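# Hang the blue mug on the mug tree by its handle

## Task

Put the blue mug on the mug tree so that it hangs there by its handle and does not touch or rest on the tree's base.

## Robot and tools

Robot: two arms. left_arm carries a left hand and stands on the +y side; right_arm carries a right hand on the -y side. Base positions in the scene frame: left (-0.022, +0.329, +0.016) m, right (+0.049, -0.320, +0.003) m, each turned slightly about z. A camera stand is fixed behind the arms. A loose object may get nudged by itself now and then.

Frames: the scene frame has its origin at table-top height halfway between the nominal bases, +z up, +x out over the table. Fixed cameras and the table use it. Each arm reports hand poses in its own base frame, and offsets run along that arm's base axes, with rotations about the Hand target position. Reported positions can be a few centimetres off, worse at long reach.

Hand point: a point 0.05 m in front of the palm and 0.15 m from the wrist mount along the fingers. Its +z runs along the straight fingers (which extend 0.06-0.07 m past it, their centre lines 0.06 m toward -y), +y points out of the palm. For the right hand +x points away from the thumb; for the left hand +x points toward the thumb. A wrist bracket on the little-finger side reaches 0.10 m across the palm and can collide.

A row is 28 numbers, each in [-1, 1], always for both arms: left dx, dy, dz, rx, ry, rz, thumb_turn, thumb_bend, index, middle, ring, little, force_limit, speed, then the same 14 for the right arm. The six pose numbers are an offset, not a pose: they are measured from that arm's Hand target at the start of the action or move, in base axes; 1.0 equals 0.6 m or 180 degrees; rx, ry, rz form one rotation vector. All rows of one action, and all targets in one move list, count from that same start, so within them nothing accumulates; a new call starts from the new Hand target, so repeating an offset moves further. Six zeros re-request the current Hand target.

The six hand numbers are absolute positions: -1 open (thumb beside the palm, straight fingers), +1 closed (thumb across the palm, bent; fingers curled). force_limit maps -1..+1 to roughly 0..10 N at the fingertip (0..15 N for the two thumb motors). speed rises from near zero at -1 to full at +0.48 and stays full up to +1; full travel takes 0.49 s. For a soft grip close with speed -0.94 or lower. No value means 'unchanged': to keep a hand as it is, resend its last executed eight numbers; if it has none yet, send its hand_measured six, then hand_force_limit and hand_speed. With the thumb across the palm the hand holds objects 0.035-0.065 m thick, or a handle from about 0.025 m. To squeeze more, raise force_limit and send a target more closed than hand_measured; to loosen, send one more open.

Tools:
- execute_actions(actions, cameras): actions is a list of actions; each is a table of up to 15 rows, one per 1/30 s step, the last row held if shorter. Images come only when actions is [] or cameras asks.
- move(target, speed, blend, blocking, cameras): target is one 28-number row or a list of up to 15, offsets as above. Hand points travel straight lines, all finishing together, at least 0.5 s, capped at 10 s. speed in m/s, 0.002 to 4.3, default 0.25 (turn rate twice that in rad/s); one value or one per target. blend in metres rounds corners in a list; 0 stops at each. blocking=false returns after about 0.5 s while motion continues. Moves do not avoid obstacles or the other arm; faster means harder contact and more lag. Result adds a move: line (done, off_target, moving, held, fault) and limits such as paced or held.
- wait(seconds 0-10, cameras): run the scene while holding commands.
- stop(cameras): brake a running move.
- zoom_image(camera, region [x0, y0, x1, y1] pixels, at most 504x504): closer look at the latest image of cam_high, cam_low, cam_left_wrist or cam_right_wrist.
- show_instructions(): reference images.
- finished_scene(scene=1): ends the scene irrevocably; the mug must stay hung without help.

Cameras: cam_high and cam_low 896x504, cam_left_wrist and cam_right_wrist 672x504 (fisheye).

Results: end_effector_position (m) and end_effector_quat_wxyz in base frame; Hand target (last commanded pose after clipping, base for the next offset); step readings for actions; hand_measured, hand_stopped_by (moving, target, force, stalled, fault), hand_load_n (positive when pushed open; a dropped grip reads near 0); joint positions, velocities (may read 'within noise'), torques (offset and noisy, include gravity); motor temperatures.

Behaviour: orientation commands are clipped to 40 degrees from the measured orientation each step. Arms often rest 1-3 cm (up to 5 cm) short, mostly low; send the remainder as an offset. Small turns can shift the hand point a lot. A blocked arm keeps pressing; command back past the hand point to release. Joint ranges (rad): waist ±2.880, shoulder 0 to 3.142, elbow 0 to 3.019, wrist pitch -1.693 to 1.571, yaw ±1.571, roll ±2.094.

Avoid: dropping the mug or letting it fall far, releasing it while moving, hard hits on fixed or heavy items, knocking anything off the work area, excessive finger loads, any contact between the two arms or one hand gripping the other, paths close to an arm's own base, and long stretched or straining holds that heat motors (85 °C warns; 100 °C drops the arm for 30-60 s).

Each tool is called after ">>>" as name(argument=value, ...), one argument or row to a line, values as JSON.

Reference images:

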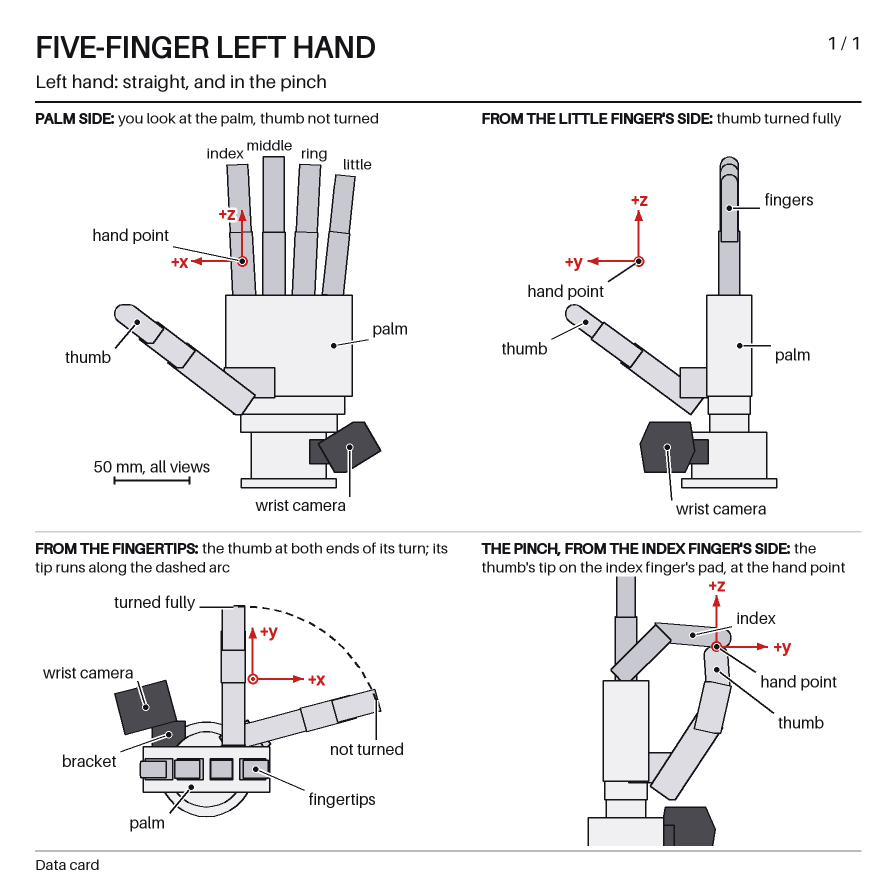

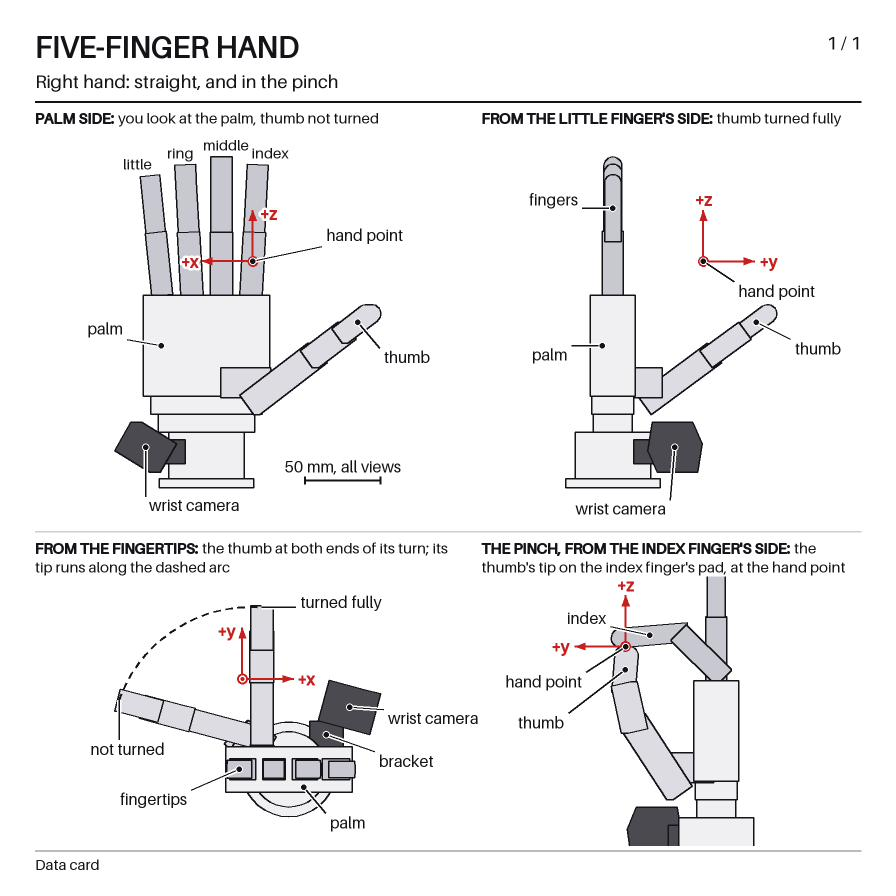

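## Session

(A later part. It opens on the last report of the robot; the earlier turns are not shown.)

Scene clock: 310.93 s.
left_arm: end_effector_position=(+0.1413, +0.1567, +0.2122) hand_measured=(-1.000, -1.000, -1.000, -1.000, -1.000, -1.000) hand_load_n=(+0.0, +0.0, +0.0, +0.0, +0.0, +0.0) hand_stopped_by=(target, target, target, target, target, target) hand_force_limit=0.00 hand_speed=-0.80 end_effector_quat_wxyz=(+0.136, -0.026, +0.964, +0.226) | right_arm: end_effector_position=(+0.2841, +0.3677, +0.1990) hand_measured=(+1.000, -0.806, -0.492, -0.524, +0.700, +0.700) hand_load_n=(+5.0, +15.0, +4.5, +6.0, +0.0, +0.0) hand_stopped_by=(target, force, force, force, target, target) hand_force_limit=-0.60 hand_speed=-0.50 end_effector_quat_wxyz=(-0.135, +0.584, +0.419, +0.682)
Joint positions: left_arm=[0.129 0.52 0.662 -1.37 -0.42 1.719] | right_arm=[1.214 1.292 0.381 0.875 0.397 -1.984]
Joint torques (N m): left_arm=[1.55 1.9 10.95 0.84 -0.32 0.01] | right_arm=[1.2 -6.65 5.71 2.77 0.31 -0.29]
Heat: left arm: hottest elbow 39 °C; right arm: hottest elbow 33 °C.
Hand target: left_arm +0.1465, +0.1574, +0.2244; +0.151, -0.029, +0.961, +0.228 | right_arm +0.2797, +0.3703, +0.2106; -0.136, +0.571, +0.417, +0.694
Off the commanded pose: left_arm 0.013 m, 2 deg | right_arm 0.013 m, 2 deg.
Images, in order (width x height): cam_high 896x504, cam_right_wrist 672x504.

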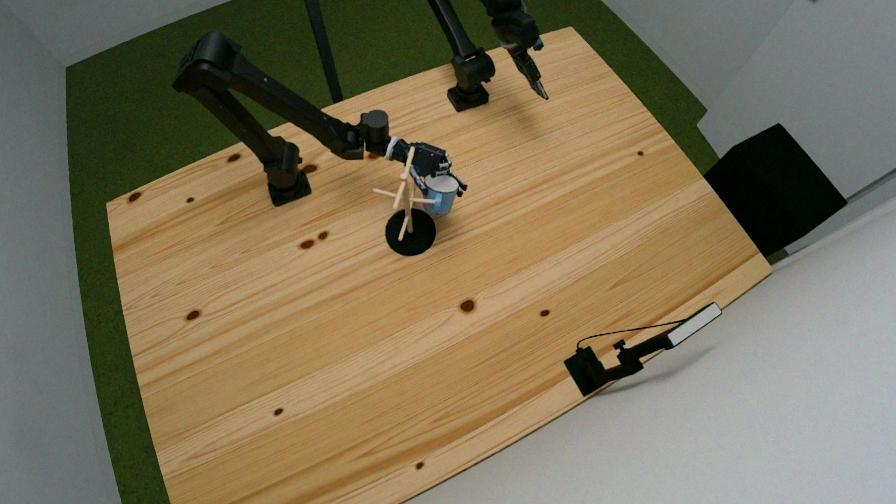

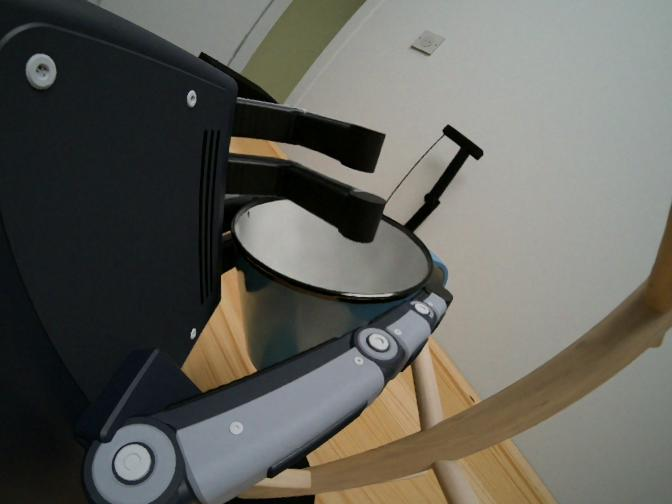

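>>> move(
  target=[0,0,0,0,0,0,-1,-1,-1,-1,-1,-1,0,-0.8,-0.008,0.0075,-0.005,0,0,0,1,0.3,0.3,0.3,0.7,0.7,-0.6,-0.5],
  speed=0.03,
  cameras=["cam_high","cam_right_wrist"],
)

>>> zoom_image(
  camera="cam_high",
  region=[425, 170, 470, 215],
)

>>> zoom_image(
  camera="cam_right_wrist",
  region=[380, 230, 510, 390],
)

Scene clock: 314.10 s.
left_arm: end_effector_position=(+0.1413, +0.1567, +0.2122) hand_measured=(-1.000, -1.000, -1.000, -1.000, -1.000, -1.000) hand_load_n=(+0.0, +0.0, +0.0, +0.0, +0.0, +0.0) hand_stopped_by=(target, target, target, target, target, target) hand_force_limit=0.00 hand_speed=-0.80 end_effector_quat_wxyz=(+0.136, -0.026, +0.964, +0.226) | right_arm: end_effector_position=(+0.2796, +0.3689, +0.2030) hand_measured=(+1.000, -0.806, -0.492, -0.524, +0.700, +0.700) hand_load_n=(+5.0, +15.5, +4.0, +6.0, +0.0, +0.0) hand_stopped_by=(target, force, force, force, target, target) hand_force_limit=-0.60 hand_speed=-0.50 end_effector_quat_wxyz=(-0.136, +0.582, +0.412, +0.688)
Joint positions: left_arm=[0.129 0.52 0.662 -1.37 -0.42 1.719] | right_arm=[1.233 1.292 0.381 0.892 0.42 -1.984]
Joint torques (N m): left_arm=[2.2 2.08 11.03 1.06 -0.28 0.06] | right_arm=[1.38 -4.72 5.97 2.78 0.2 -0.29]
Heat: left arm: hottest elbow 39 °C; right arm: hottest elbow 33 °C.
Hand target: left_arm +0.1465, +0.1574, +0.2244; +0.151, -0.029, +0.961, +0.228 | right_arm +0.2749, +0.3748, +0.2076; -0.136, +0.571, +0.417, +0.694
Off the commanded pose: left_arm 0.013 m, 2 deg | right_arm 0.009 m, 2 deg.
move: off_target (left_arm)
Images, in order (width x height): cam_high 896x504, cam_right_wrist 672x504.

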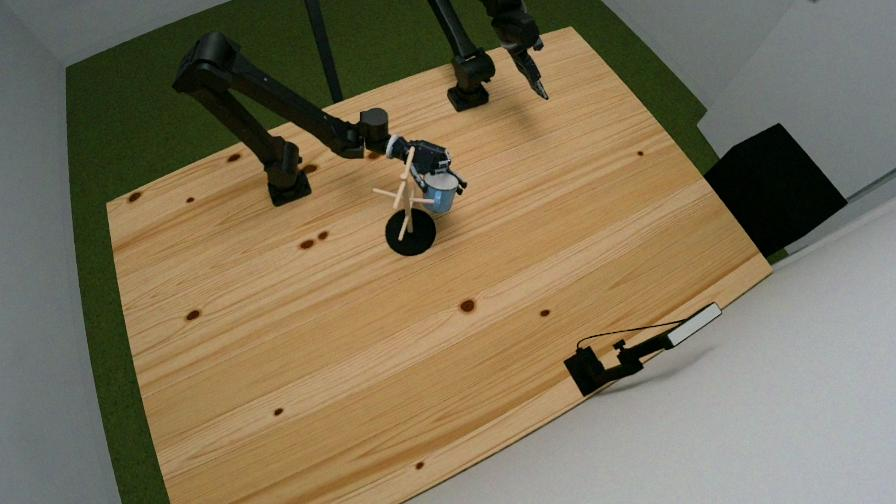

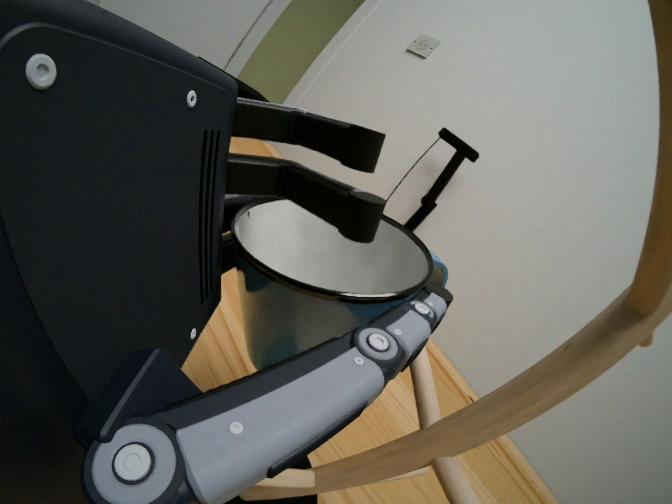

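Scaled by 11.200 from the camera's 896x504 image, which has a finer 1280x720 frame.

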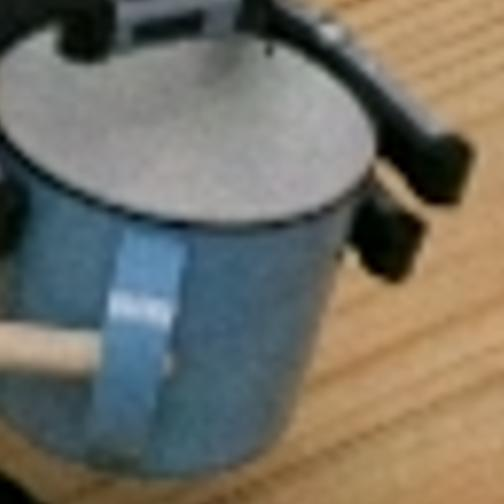

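Scaled by 3.150 from the camera's 672x504 image, which has a finer 960x720 frame.

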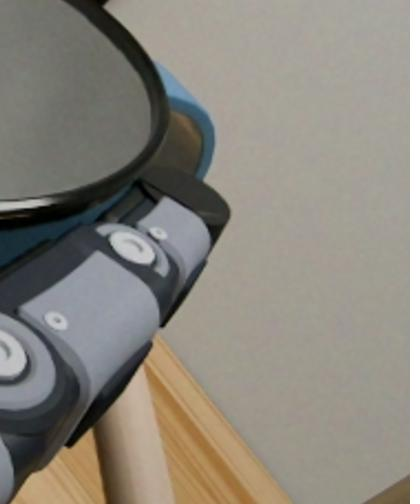

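>>> move(
  target=[0,0,0,0,0,0,-1,-1,-1,-1,-1,-1,0,-0.8,-0.0107,-0.0082,-0.0130,0,0,0,1,0.3,0.3,0.3,0.7,0.7,-0.6,-0.5],
  speed=0.03,
  cameras=["cam_high","cam_right_wrist"],
)

>>> zoom_image(
  camera="cam_high",
  region=[420, 170, 465, 215],
)

>>> zoom_image(
  camera="cam_right_wrist",
  region=[380, 230, 510, 390],
)

Scene clock: 332.10 s.
left_arm: end_effector_position=(+0.1413, +0.1567, +0.2122) hand_measured=(-1.000, -1.000, -1.000, -1.000, -1.000, -1.000) hand_load_n=(+0.0, -0.5, +0.0, +0.0, +0.0, +0.0) hand_stopped_by=(target, target, target, target, target, target) hand_force_limit=0.00 hand_speed=-0.80 end_effector_quat_wxyz=(+0.136, -0.026, +0.964, +0.226) | right_arm: end_effector_position=(+0.2737, +0.3656, +0.1972) hand_measured=(+1.000, -0.806, -0.492, -0.524, +0.700, +0.700) hand_load_n=(+5.0, +15.5, +4.0, +6.0, +0.0, +0.0) hand_stopped_by=(target, force, force, force, target, target) hand_force_limit=-0.60 hand_speed=-0.50 end_effector_quat_wxyz=(-0.137, +0.581, +0.411, +0.689)
Joint positions: left_arm=[0.129 0.52 0.662 -1.37 -0.42 1.719] | right_arm=[1.248 1.304 0.361 0.928 0.436 -1.984]
Joint torques (N m): left_arm=[0.79 3.02 10.61 1.03 -0.27 0.04] | right_arm=[1.55 -4.95 5.39 2.67 0.21 -0.29]
Heat: left arm: hottest elbow 39 °C; right arm: hottest elbow 33 °C.
Hand target: left_arm +0.1465, +0.1574, +0.2244; +0.151, -0.029, +0.961, +0.228 | right_arm +0.2684, +0.3699, +0.1998; -0.136, +0.571, +0.417, +0.694
Off the commanded pose: left_arm 0.013 m, 2 deg | right_arm 0.007 m, 1 deg.
move: off_target (left_arm)
Images, in order (width x height): cam_high 896x504, cam_right_wrist 672x504.

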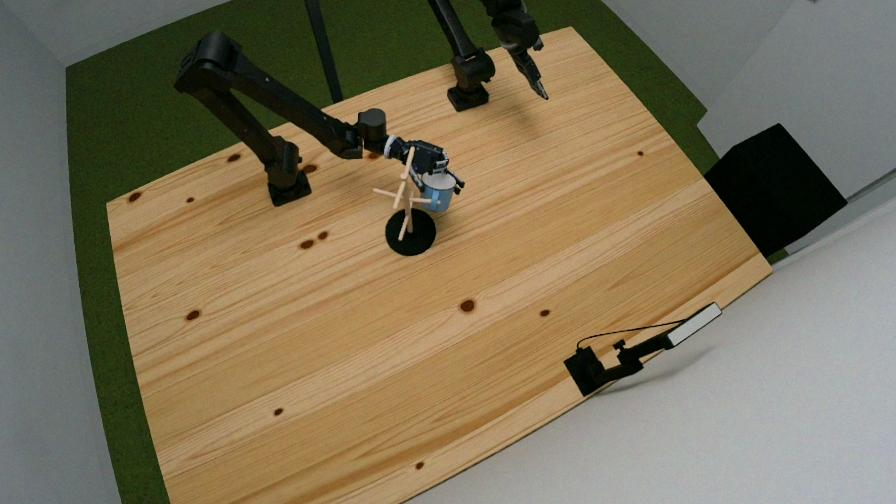

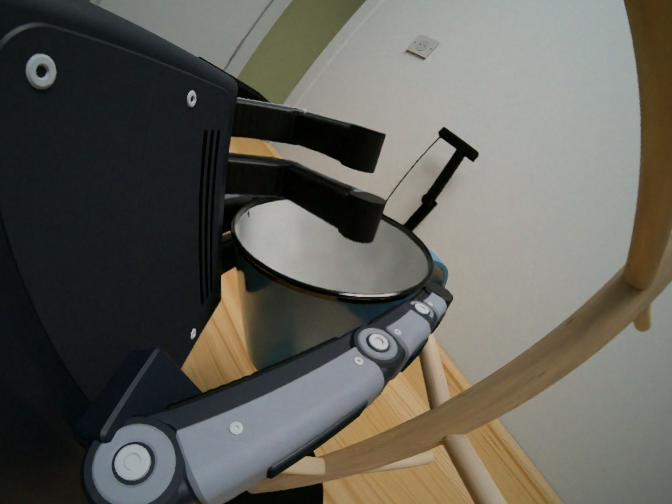

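Scaled by 11.200 from the camera's 896x504 image, which has a finer 1280x720 frame.

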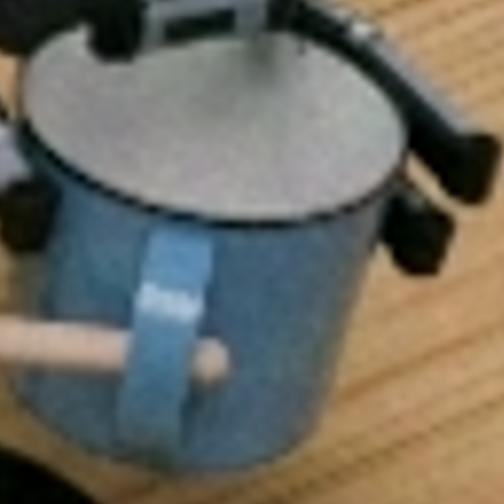

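Scaled by 3.150 from the camera's 672x504 image, which has a finer 960x720 frame.

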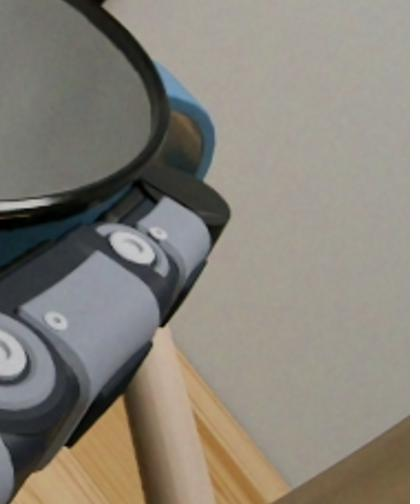

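>>> zoom_image(
  camera="cam_high",
  region=[360, 140, 470, 260],
)

>>> wait(
  seconds=0,
  cameras=["cam_low"],
)

>>> zoom_image(
  camera="cam_low",
  region=[490, 200, 570, 280],
)

Scaled by 4.200 from the camera's 896x504 image, which has a finer 1280x720 frame.

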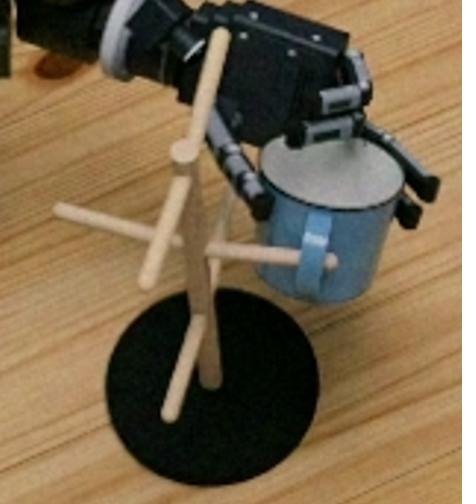

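Scene clock: 340.50 s.
left_arm: end_effector_position=(+0.1413, +0.1567, +0.2122) hand_measured=(-1.000, -1.000, -1.000, -1.000, -1.000, -1.000) hand_load_n=(+0.0, +0.0, +0.0, +0.0, +0.0, +0.0) hand_stopped_by=(target, target, target, target, target, target) hand_force_limit=0.00 hand_speed=-0.80 end_effector_quat_wxyz=(+0.136, -0.026, +0.964, +0.226) | right_arm: end_effector_position=(+0.2737, +0.3656, +0.1972) hand_measured=(+1.000, -0.806, -0.492, -0.524, +0.700, +0.700) hand_load_n=(+4.5, +15.5, +4.0, +6.0, +0.0, +0.0) hand_stopped_by=(target, force, force, force, target, target) hand_force_limit=-0.60 hand_speed=-0.50 end_effector_quat_wxyz=(-0.137, +0.581, +0.411, +0.689)
Joint positions: left_arm=[0.129 0.52 0.662 -1.37 -0.42 1.719] | right_arm=[1.248 1.304 0.361 0.928 0.436 -1.984]
Joint torques (N m): left_arm=[1.03 3.37 11.06 0.98 -0.28 0] | right_arm=[1.38 -4.95 5.44 2.67 0.21 -0.29]
Heat: left arm: hottest elbow 39 °C; right arm: hottest elbow 33 °C.
Hand target: left_arm +0.1465, +0.1574, +0.2244; +0.151, -0.029, +0.961, +0.228 | right_arm +0.2684, +0.3699, +0.1998; -0.136, +0.571, +0.417, +0.694
Off the commanded pose: left_arm 0.013 m, 2 deg | right_arm 0.007 m, 1 deg.
Images, in order (width x height): cam_low 896x504.

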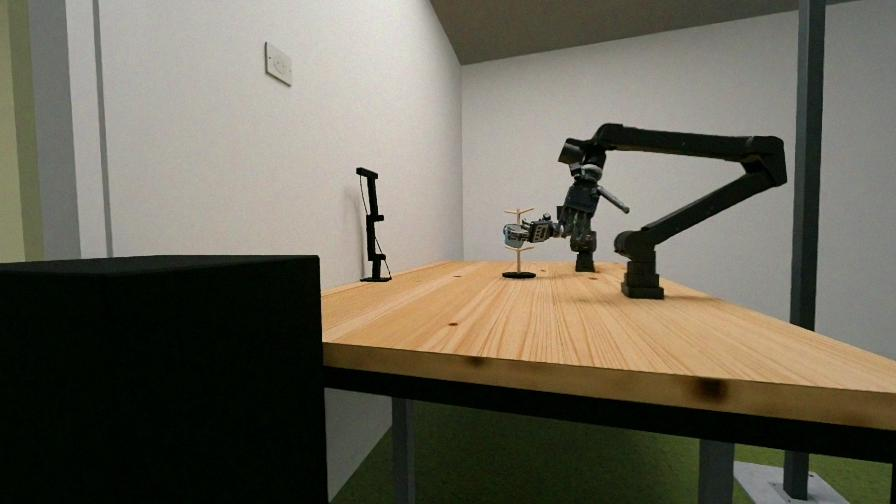

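Scaled by 6.300 from the camera's 896x504 image, which has a finer 1280x720 frame.

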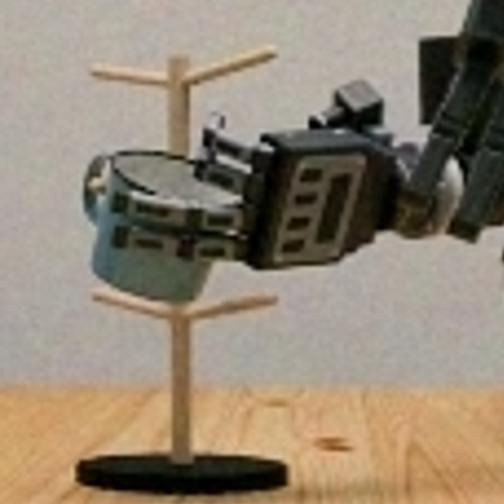

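>>> move(
  target=[0,0,0,0,0,0,-1,-1,-1,-1,-1,-1,0,-0.8,-0.0143,-0.0228,-0.0085,0,0,0,1,0.3,0.3,0.3,0.7,0.7,-0.6,-0.5],
  speed=0.04,
  cameras=["cam_high","cam_right_wrist","cam_low"],
)

>>> zoom_image(
  camera="cam_high",
  region=[415, 170, 460, 215],
)

>>> zoom_image(
  camera="cam_right_wrist",
  region=[350, 230, 500, 390],
)

Scene clock: 345.20 s.
left_arm: end_effector_position=(+0.1413, +0.1567, +0.2122) hand_measured=(-1.000, -1.000, -1.000, -1.000, -1.000, -1.000) hand_load_n=(+0.0, +0.0, +0.0, +0.0, +0.0, +0.0) hand_stopped_by=(target, target, target, target, target, target) hand_force_limit=0.00 hand_speed=-0.80 end_effector_quat_wxyz=(+0.136, -0.026, +0.964, +0.226) | right_arm: end_effector_position=(+0.2657, +0.3534, +0.1827) hand_measured=(+1.000, -0.806, -0.492, -0.524, +0.700, +0.700) hand_load_n=(+5.0, +15.0, +4.0, +6.0, +0.0, +0.0) hand_stopped_by=(target, force, force, force, target, target) hand_force_limit=-0.60 hand_speed=-0.50 end_effector_quat_wxyz=(-0.132, +0.585, +0.418, +0.682)
Joint positions: left_arm=[0.129 0.52 0.662 -1.37 -0.42 1.719] | right_arm=[1.262 1.304 0.317 0.949 0.451 -1.984]
Joint torques (N m): left_arm=[1.73 2.84 11 0.79 -0.27 -0.01] | right_arm=[1.55 -6.59 5.11 2.59 0.23 -0.28]
Heat: left arm: hottest elbow 39 °C; right arm: hottest elbow 33 °C.
Hand target: left_arm +0.1465, +0.1574, +0.2244; +0.151, -0.029, +0.961, +0.228 | right_arm +0.2599, +0.3563, +0.1948; -0.136, +0.571, +0.417, +0.694
Off the commanded pose: left_arm 0.013 m, 2 deg | right_arm 0.014 m, 2 deg.
move: off_target (left_arm, right_arm)
Images, in order (width x height): cam_high 896x504, cam_low 896x504, cam_right_wrist 672x504.

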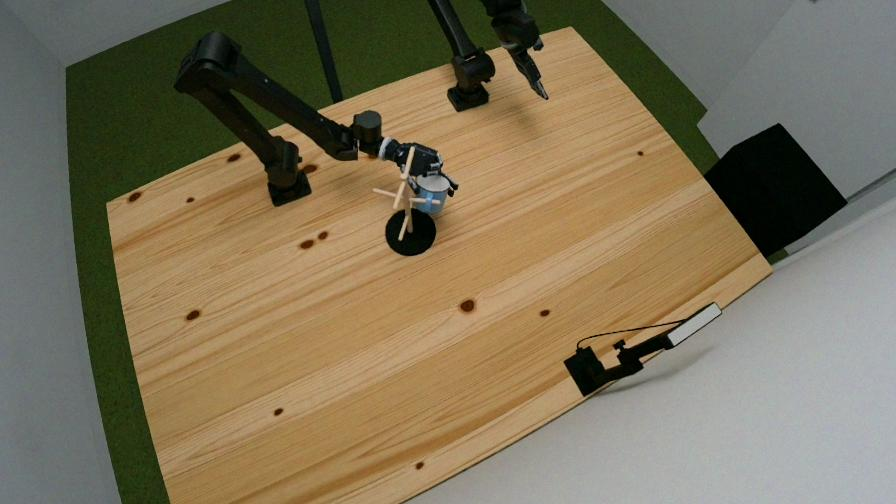

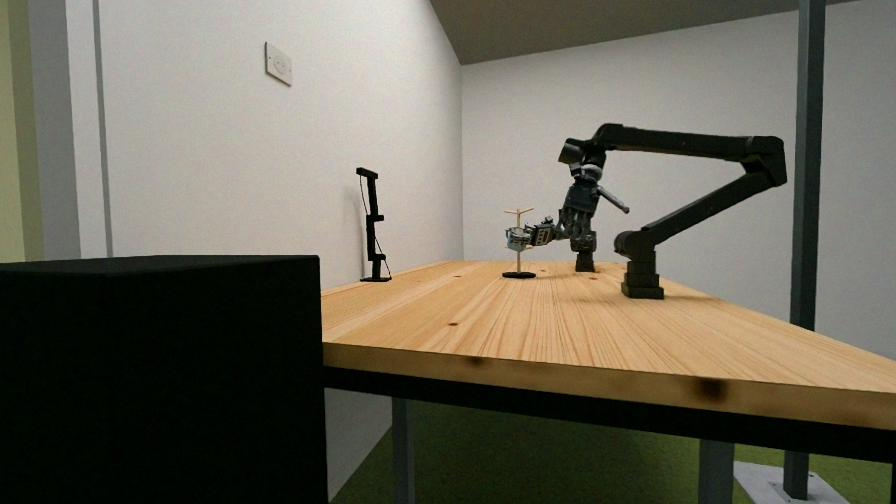

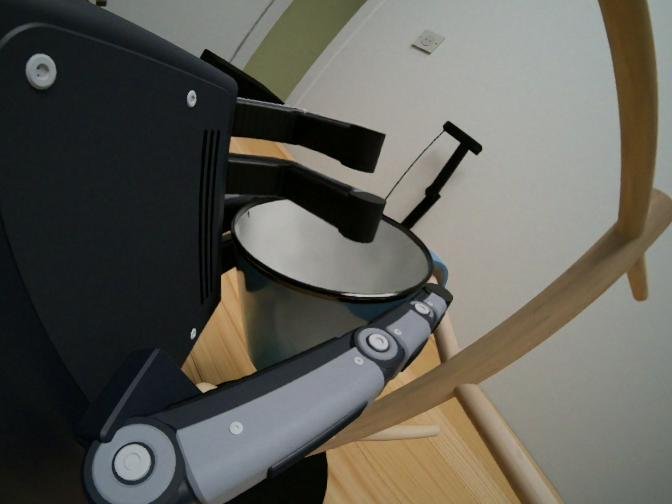

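Scaled by 11.200 from the camera's 896x504 image, which has a finer 1280x720 frame.

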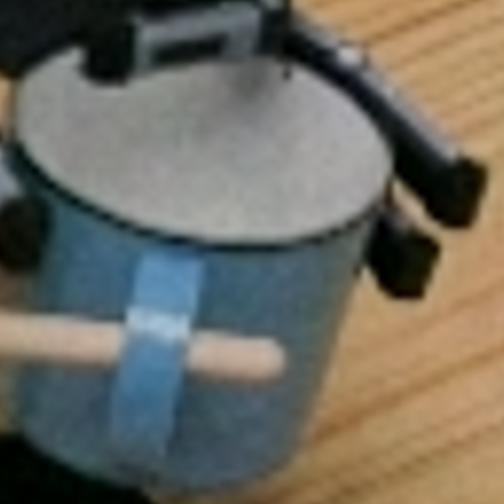

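Scaled by 3.150 from the camera's 672x504 image, which has a finer 960x720 frame.

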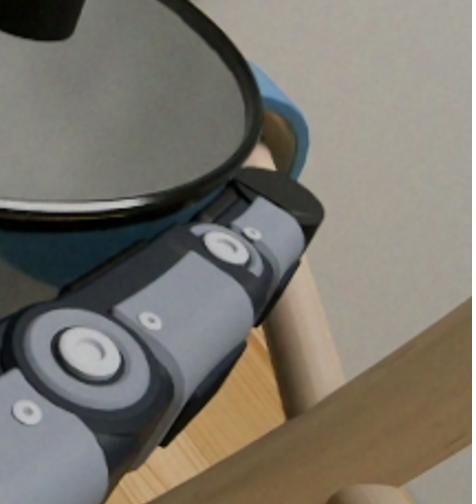

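>>> zoom_image(
  camera="cam_right_wrist",
  region=[410, 240, 470, 310],
)

>>> zoom_image(
  camera="cam_right_wrist",
  region=[370, 300, 520, 450],
)

Scaled by 7.200 from the camera's 672x504 image, which has a finer 960x720 frame.

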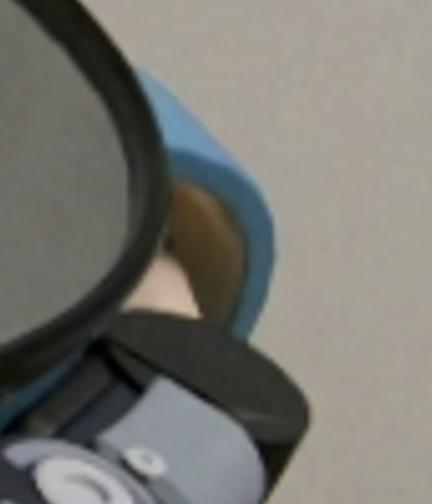

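Scaled by 3.360 from the camera's 672x504 image, which has a finer 960x720 frame.

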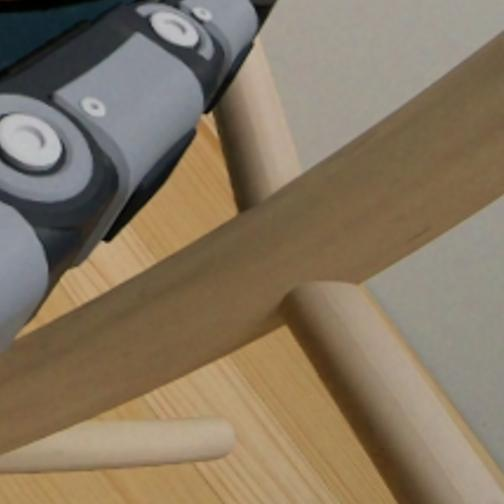

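>>> move(
  target=[0,0,0,0,0,0,-1,-1,-1,-1,-1,-1,0,-0.8,0,0,0,0,0,0,1,-0.84,-0.7,-0.7,0.7,0.7,-0.6,-0.9],
  speed=0.04,
  cameras=["cam_high","cam_right_wrist","cam_low"],
)

>>> zoom_image(
  camera="cam_high",
  region=[415, 170, 460, 215],
)

Scene clock: 361.10 s.
left_arm: end_effector_position=(+0.1413, +0.1567, +0.2122) hand_measured=(-1.000, -1.000, -1.000, -1.000, -1.000, -1.000) hand_load_n=(+0.0, +0.0, +0.0, +0.0, +0.0, +0.0) hand_stopped_by=(target, target, target, target, target, target) hand_force_limit=0.00 hand_speed=-0.80 end_effector_quat_wxyz=(+0.136, -0.026, +0.964, +0.226) | right_arm: end_effector_position=(+0.2654, +0.3534, +0.1876) hand_measured=(+1.000, -0.840, -0.700, -0.700, +0.700, +0.700) hand_load_n=(+0.5, +0.0, +0.0, +0.0, +0.0, +0.0) hand_stopped_by=(target, target, target, target, target, target) hand_force_limit=-0.60 hand_speed=-0.90 end_effector_quat_wxyz=(-0.131, +0.580, +0.417, +0.688)
Joint positions: left_arm=[0.129 0.52 0.662 -1.37 -0.42 1.719] | right_arm=[1.263 1.299 0.317 0.96 0.452 -1.996]
Joint torques (N m): left_arm=[1.55 2.55 11 0.85 -0.27 0] | right_arm=[1.32 -6.18 5.16 2.33 0.18 -0.16]
Heat: left arm: hottest elbow 39 °C; right arm: hottest elbow 33 °C.
Hand target: left_arm +0.1465, +0.1574, +0.2244; +0.151, -0.029, +0.961, +0.228 | right_arm +0.2599, +0.3563, +0.1948; -0.136, +0.571, +0.417, +0.694
Off the commanded pose: left_arm 0.013 m, 2 deg | right_arm 0.009 m, 1 deg.
move: off_target (left_arm)
Images, in order (width x height): cam_high 896x504, cam_low 896x504, cam_right_wrist 672x504.

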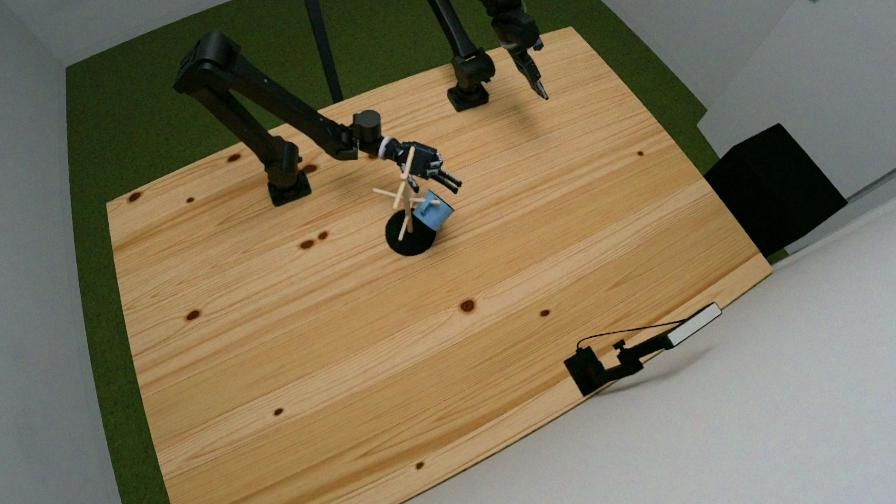

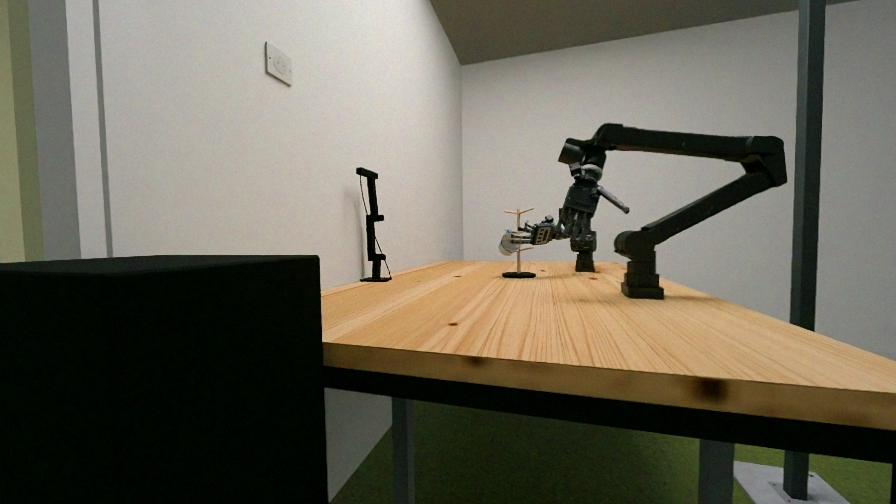

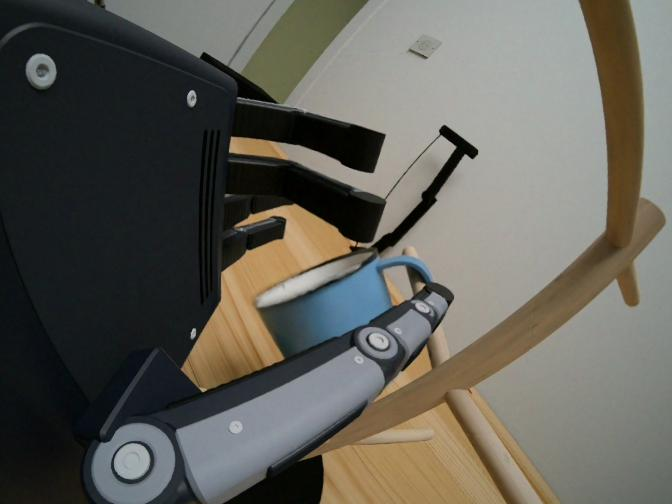

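Scaled by 11.200 from the camera's 896x504 image, which has a finer 1280x720 frame.

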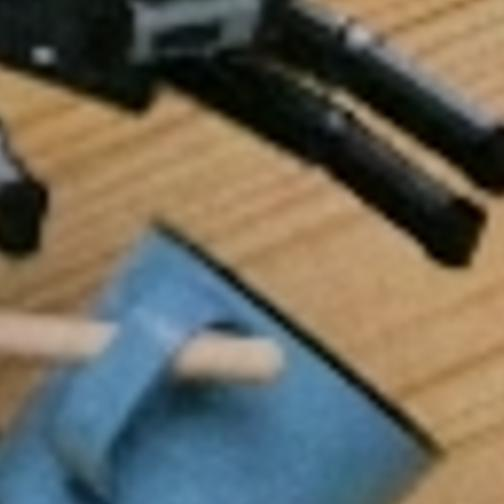

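>>> move(
  target=[0,0,0,0,0,0,-1,-1,-1,-1,-1,-1,0,-0.8,-0.05,-0.0045,0.0067,0,0,0,1,-0.84,-0.7,-0.7,0.7,0.7,-0.6,-0.9],
  speed=0.05,
  cameras=["cam_high","cam_right_wrist"],
)

>>> zoom_image(
  camera="cam_high",
  region=[380, 140, 470, 240],
)

Scene clock: 363.53 s.
left_arm: end_effector_position=(+0.1413, +0.1567, +0.2122) hand_measured=(-1.000, -1.000, -1.000, -1.000, -1.000, -1.000) hand_load_n=(+0.0, +0.0, +0.0, +0.0, +0.0, +0.0) hand_stopped_by=(target, target, target, target, target, target) hand_force_limit=0.00 hand_speed=-0.80 end_effector_quat_wxyz=(+0.136, -0.026, +0.964, +0.226) | right_arm: end_effector_position=(+0.2359, +0.3536, +0.1998) hand_measured=(+1.000, -0.840, -0.700, -0.700, +0.700, +0.700) hand_load_n=(+0.0, +0.0, +0.0, +0.0, +0.0, +0.0) hand_stopped_by=(target, target, target, target, target, target) hand_force_limit=-0.60 hand_speed=-0.90 end_effector_quat_wxyz=(-0.138, +0.575, +0.407, +0.696)
Joint positions: left_arm=[0.129 0.52 0.662 -1.37 -0.42 1.719] | right_arm=[1.37 1.251 0.304 0.956 0.558 -1.996]
Joint torques (N m): left_arm=[1.55 2.84 10.84 0.85 -0.25 0.03] | right_arm=[1.38 -5.6 4.86 1.48 0.19 -0.17]
Heat: left arm: hottest elbow 39 °C; right arm: hottest elbow 33 °C.
Hand target: left_arm +0.1465, +0.1574, +0.2244; +0.151, -0.029, +0.961, +0.228 | right_arm +0.2299, +0.3535, +0.1987; -0.136, +0.571, +0.417, +0.694
Off the commanded pose: left_arm 0.013 m, 2 deg | right_arm 0.006 m, 1 deg.
move: off_target (left_arm)
Images, in order (width x height): cam_high 896x504, cam_right_wrist 672x504.

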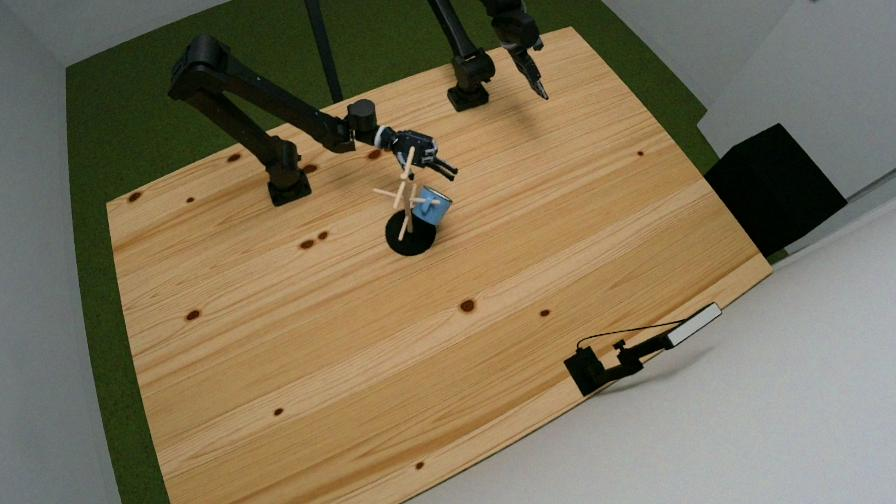

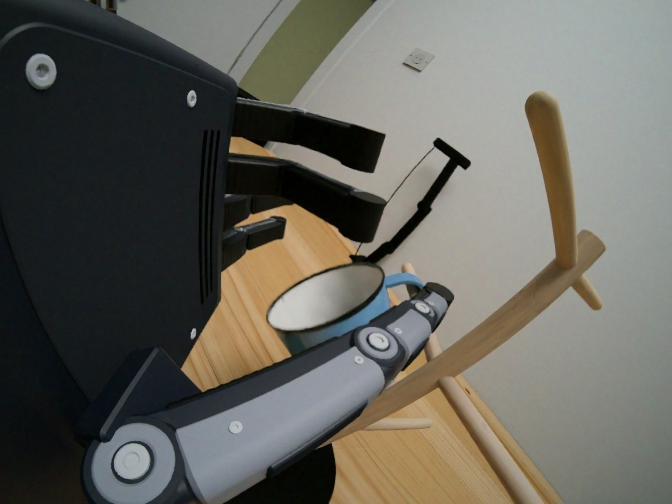

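Scaled by 5.040 from the camera's 896x504 image, which has a finer 1280x720 frame.

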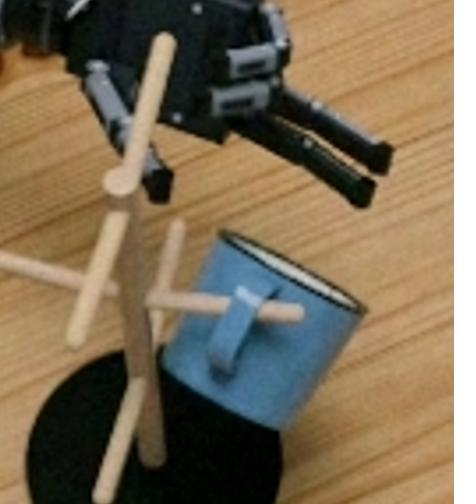

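>>> move(
  target=[0,0,0,0,0,0,-1,-1,-1,-1,-1,-1,0,-0.8,-0.098,0.09,0.0,0,0,0,1,-0.84,-0.7,-0.7,0.7,0.7,-0.6,-0.9],
  speed=0.1,
  cameras=["cam_high","cam_low"],
)

>>> zoom_image(
  camera="cam_high",
  region=[380, 140, 470, 240],
)

>>> zoom_image(
  camera="cam_low",
  region=[490, 200, 570, 280],
)

Scene clock: 366.97 s.
left_arm: end_effector_position=(+0.1413, +0.1567, +0.2122) hand_measured=(-1.000, -1.000, -1.000, -1.000, -1.000, -1.000) hand_load_n=(+0.0, +0.0, +0.0, +0.0, +0.0, +0.0) hand_stopped_by=(target, target, target, target, target, target) hand_force_limit=0.00 hand_speed=-0.80 end_effector_quat_wxyz=(+0.136, -0.026, +0.964, +0.226) | right_arm: end_effector_position=(+0.1761, +0.3933, +0.1908) hand_measured=(+1.000, -0.840, -0.700, -0.700, +0.700, +0.700) hand_load_n=(+0.5, +0.5, +0.0, +0.0, +0.0, +0.0) hand_stopped_by=(target, target, target, target, target, target) hand_force_limit=-0.60 hand_speed=-0.90 end_effector_quat_wxyz=(-0.130, +0.577, +0.419, +0.689)
Joint positions: left_arm=[0.129 0.52 0.662 -1.37 -0.42 1.719] | right_arm=[1.593 1.366 0.387 0.956 0.779 -1.996]
Joint torques (N m): left_arm=[1.26 3.49 11.11 0.96 -0.27 -0.02] | right_arm=[1.32 -4.72 7.46 1.91 0.21 -0.15]
Heat: left arm: hottest elbow 39 °C; right arm: hottest elbow 33 °C.
Hand target: left_arm +0.1465, +0.1574, +0.2244; +0.151, -0.029, +0.961, +0.228 | right_arm +0.1710, +0.4076, +0.1987; -0.136, +0.571, +0.417, +0.694
Off the commanded pose: left_arm 0.013 m, 2 deg | right_arm 0.017 m, 1 deg.
move: off_target (left_arm, right_arm)
Images, in order (width x height): cam_high 896x504, cam_low 896x504.

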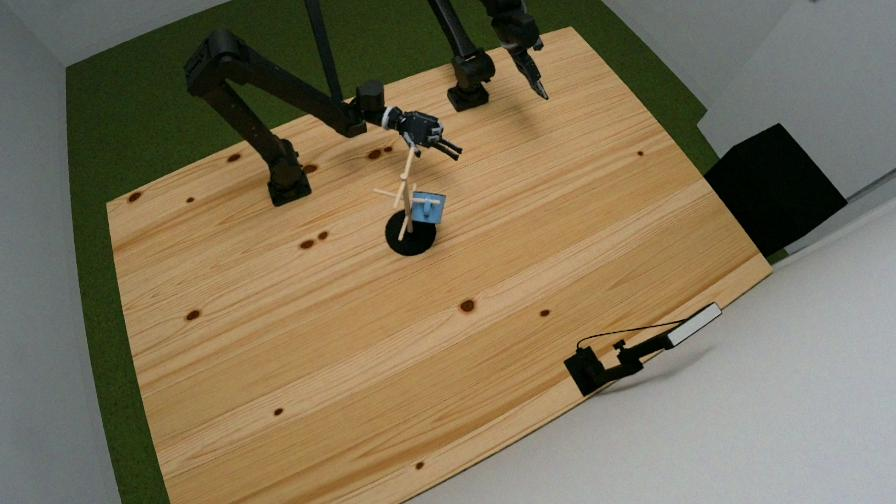

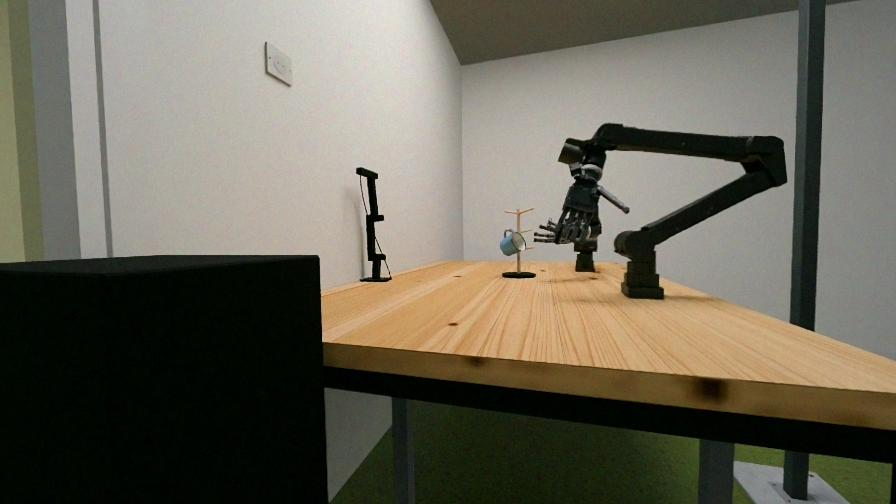

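Scaled by 5.040 from the camera's 896x504 image, which has a finer 1280x720 frame.

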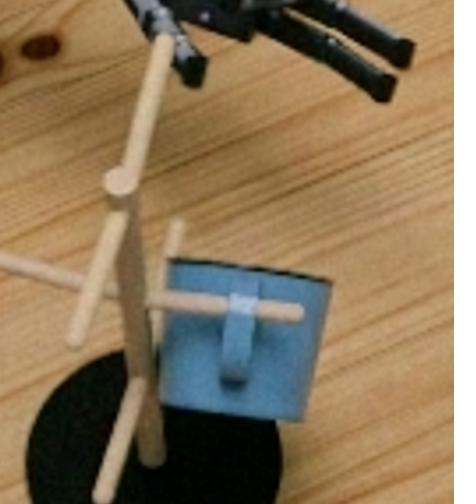

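Scaled by 6.300 from the camera's 896x504 image, which has a finer 1280x720 frame.

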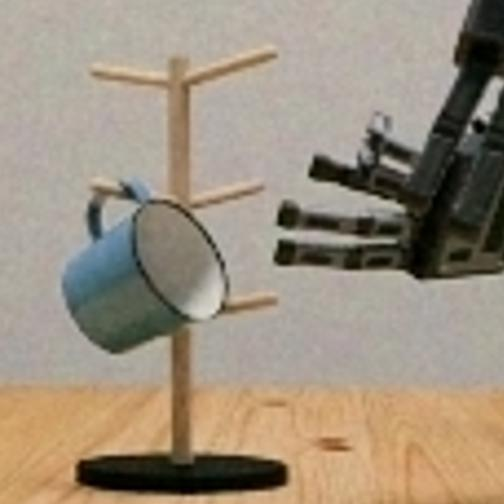

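>>> finished_scene(
)

The scene is finished: the task was done.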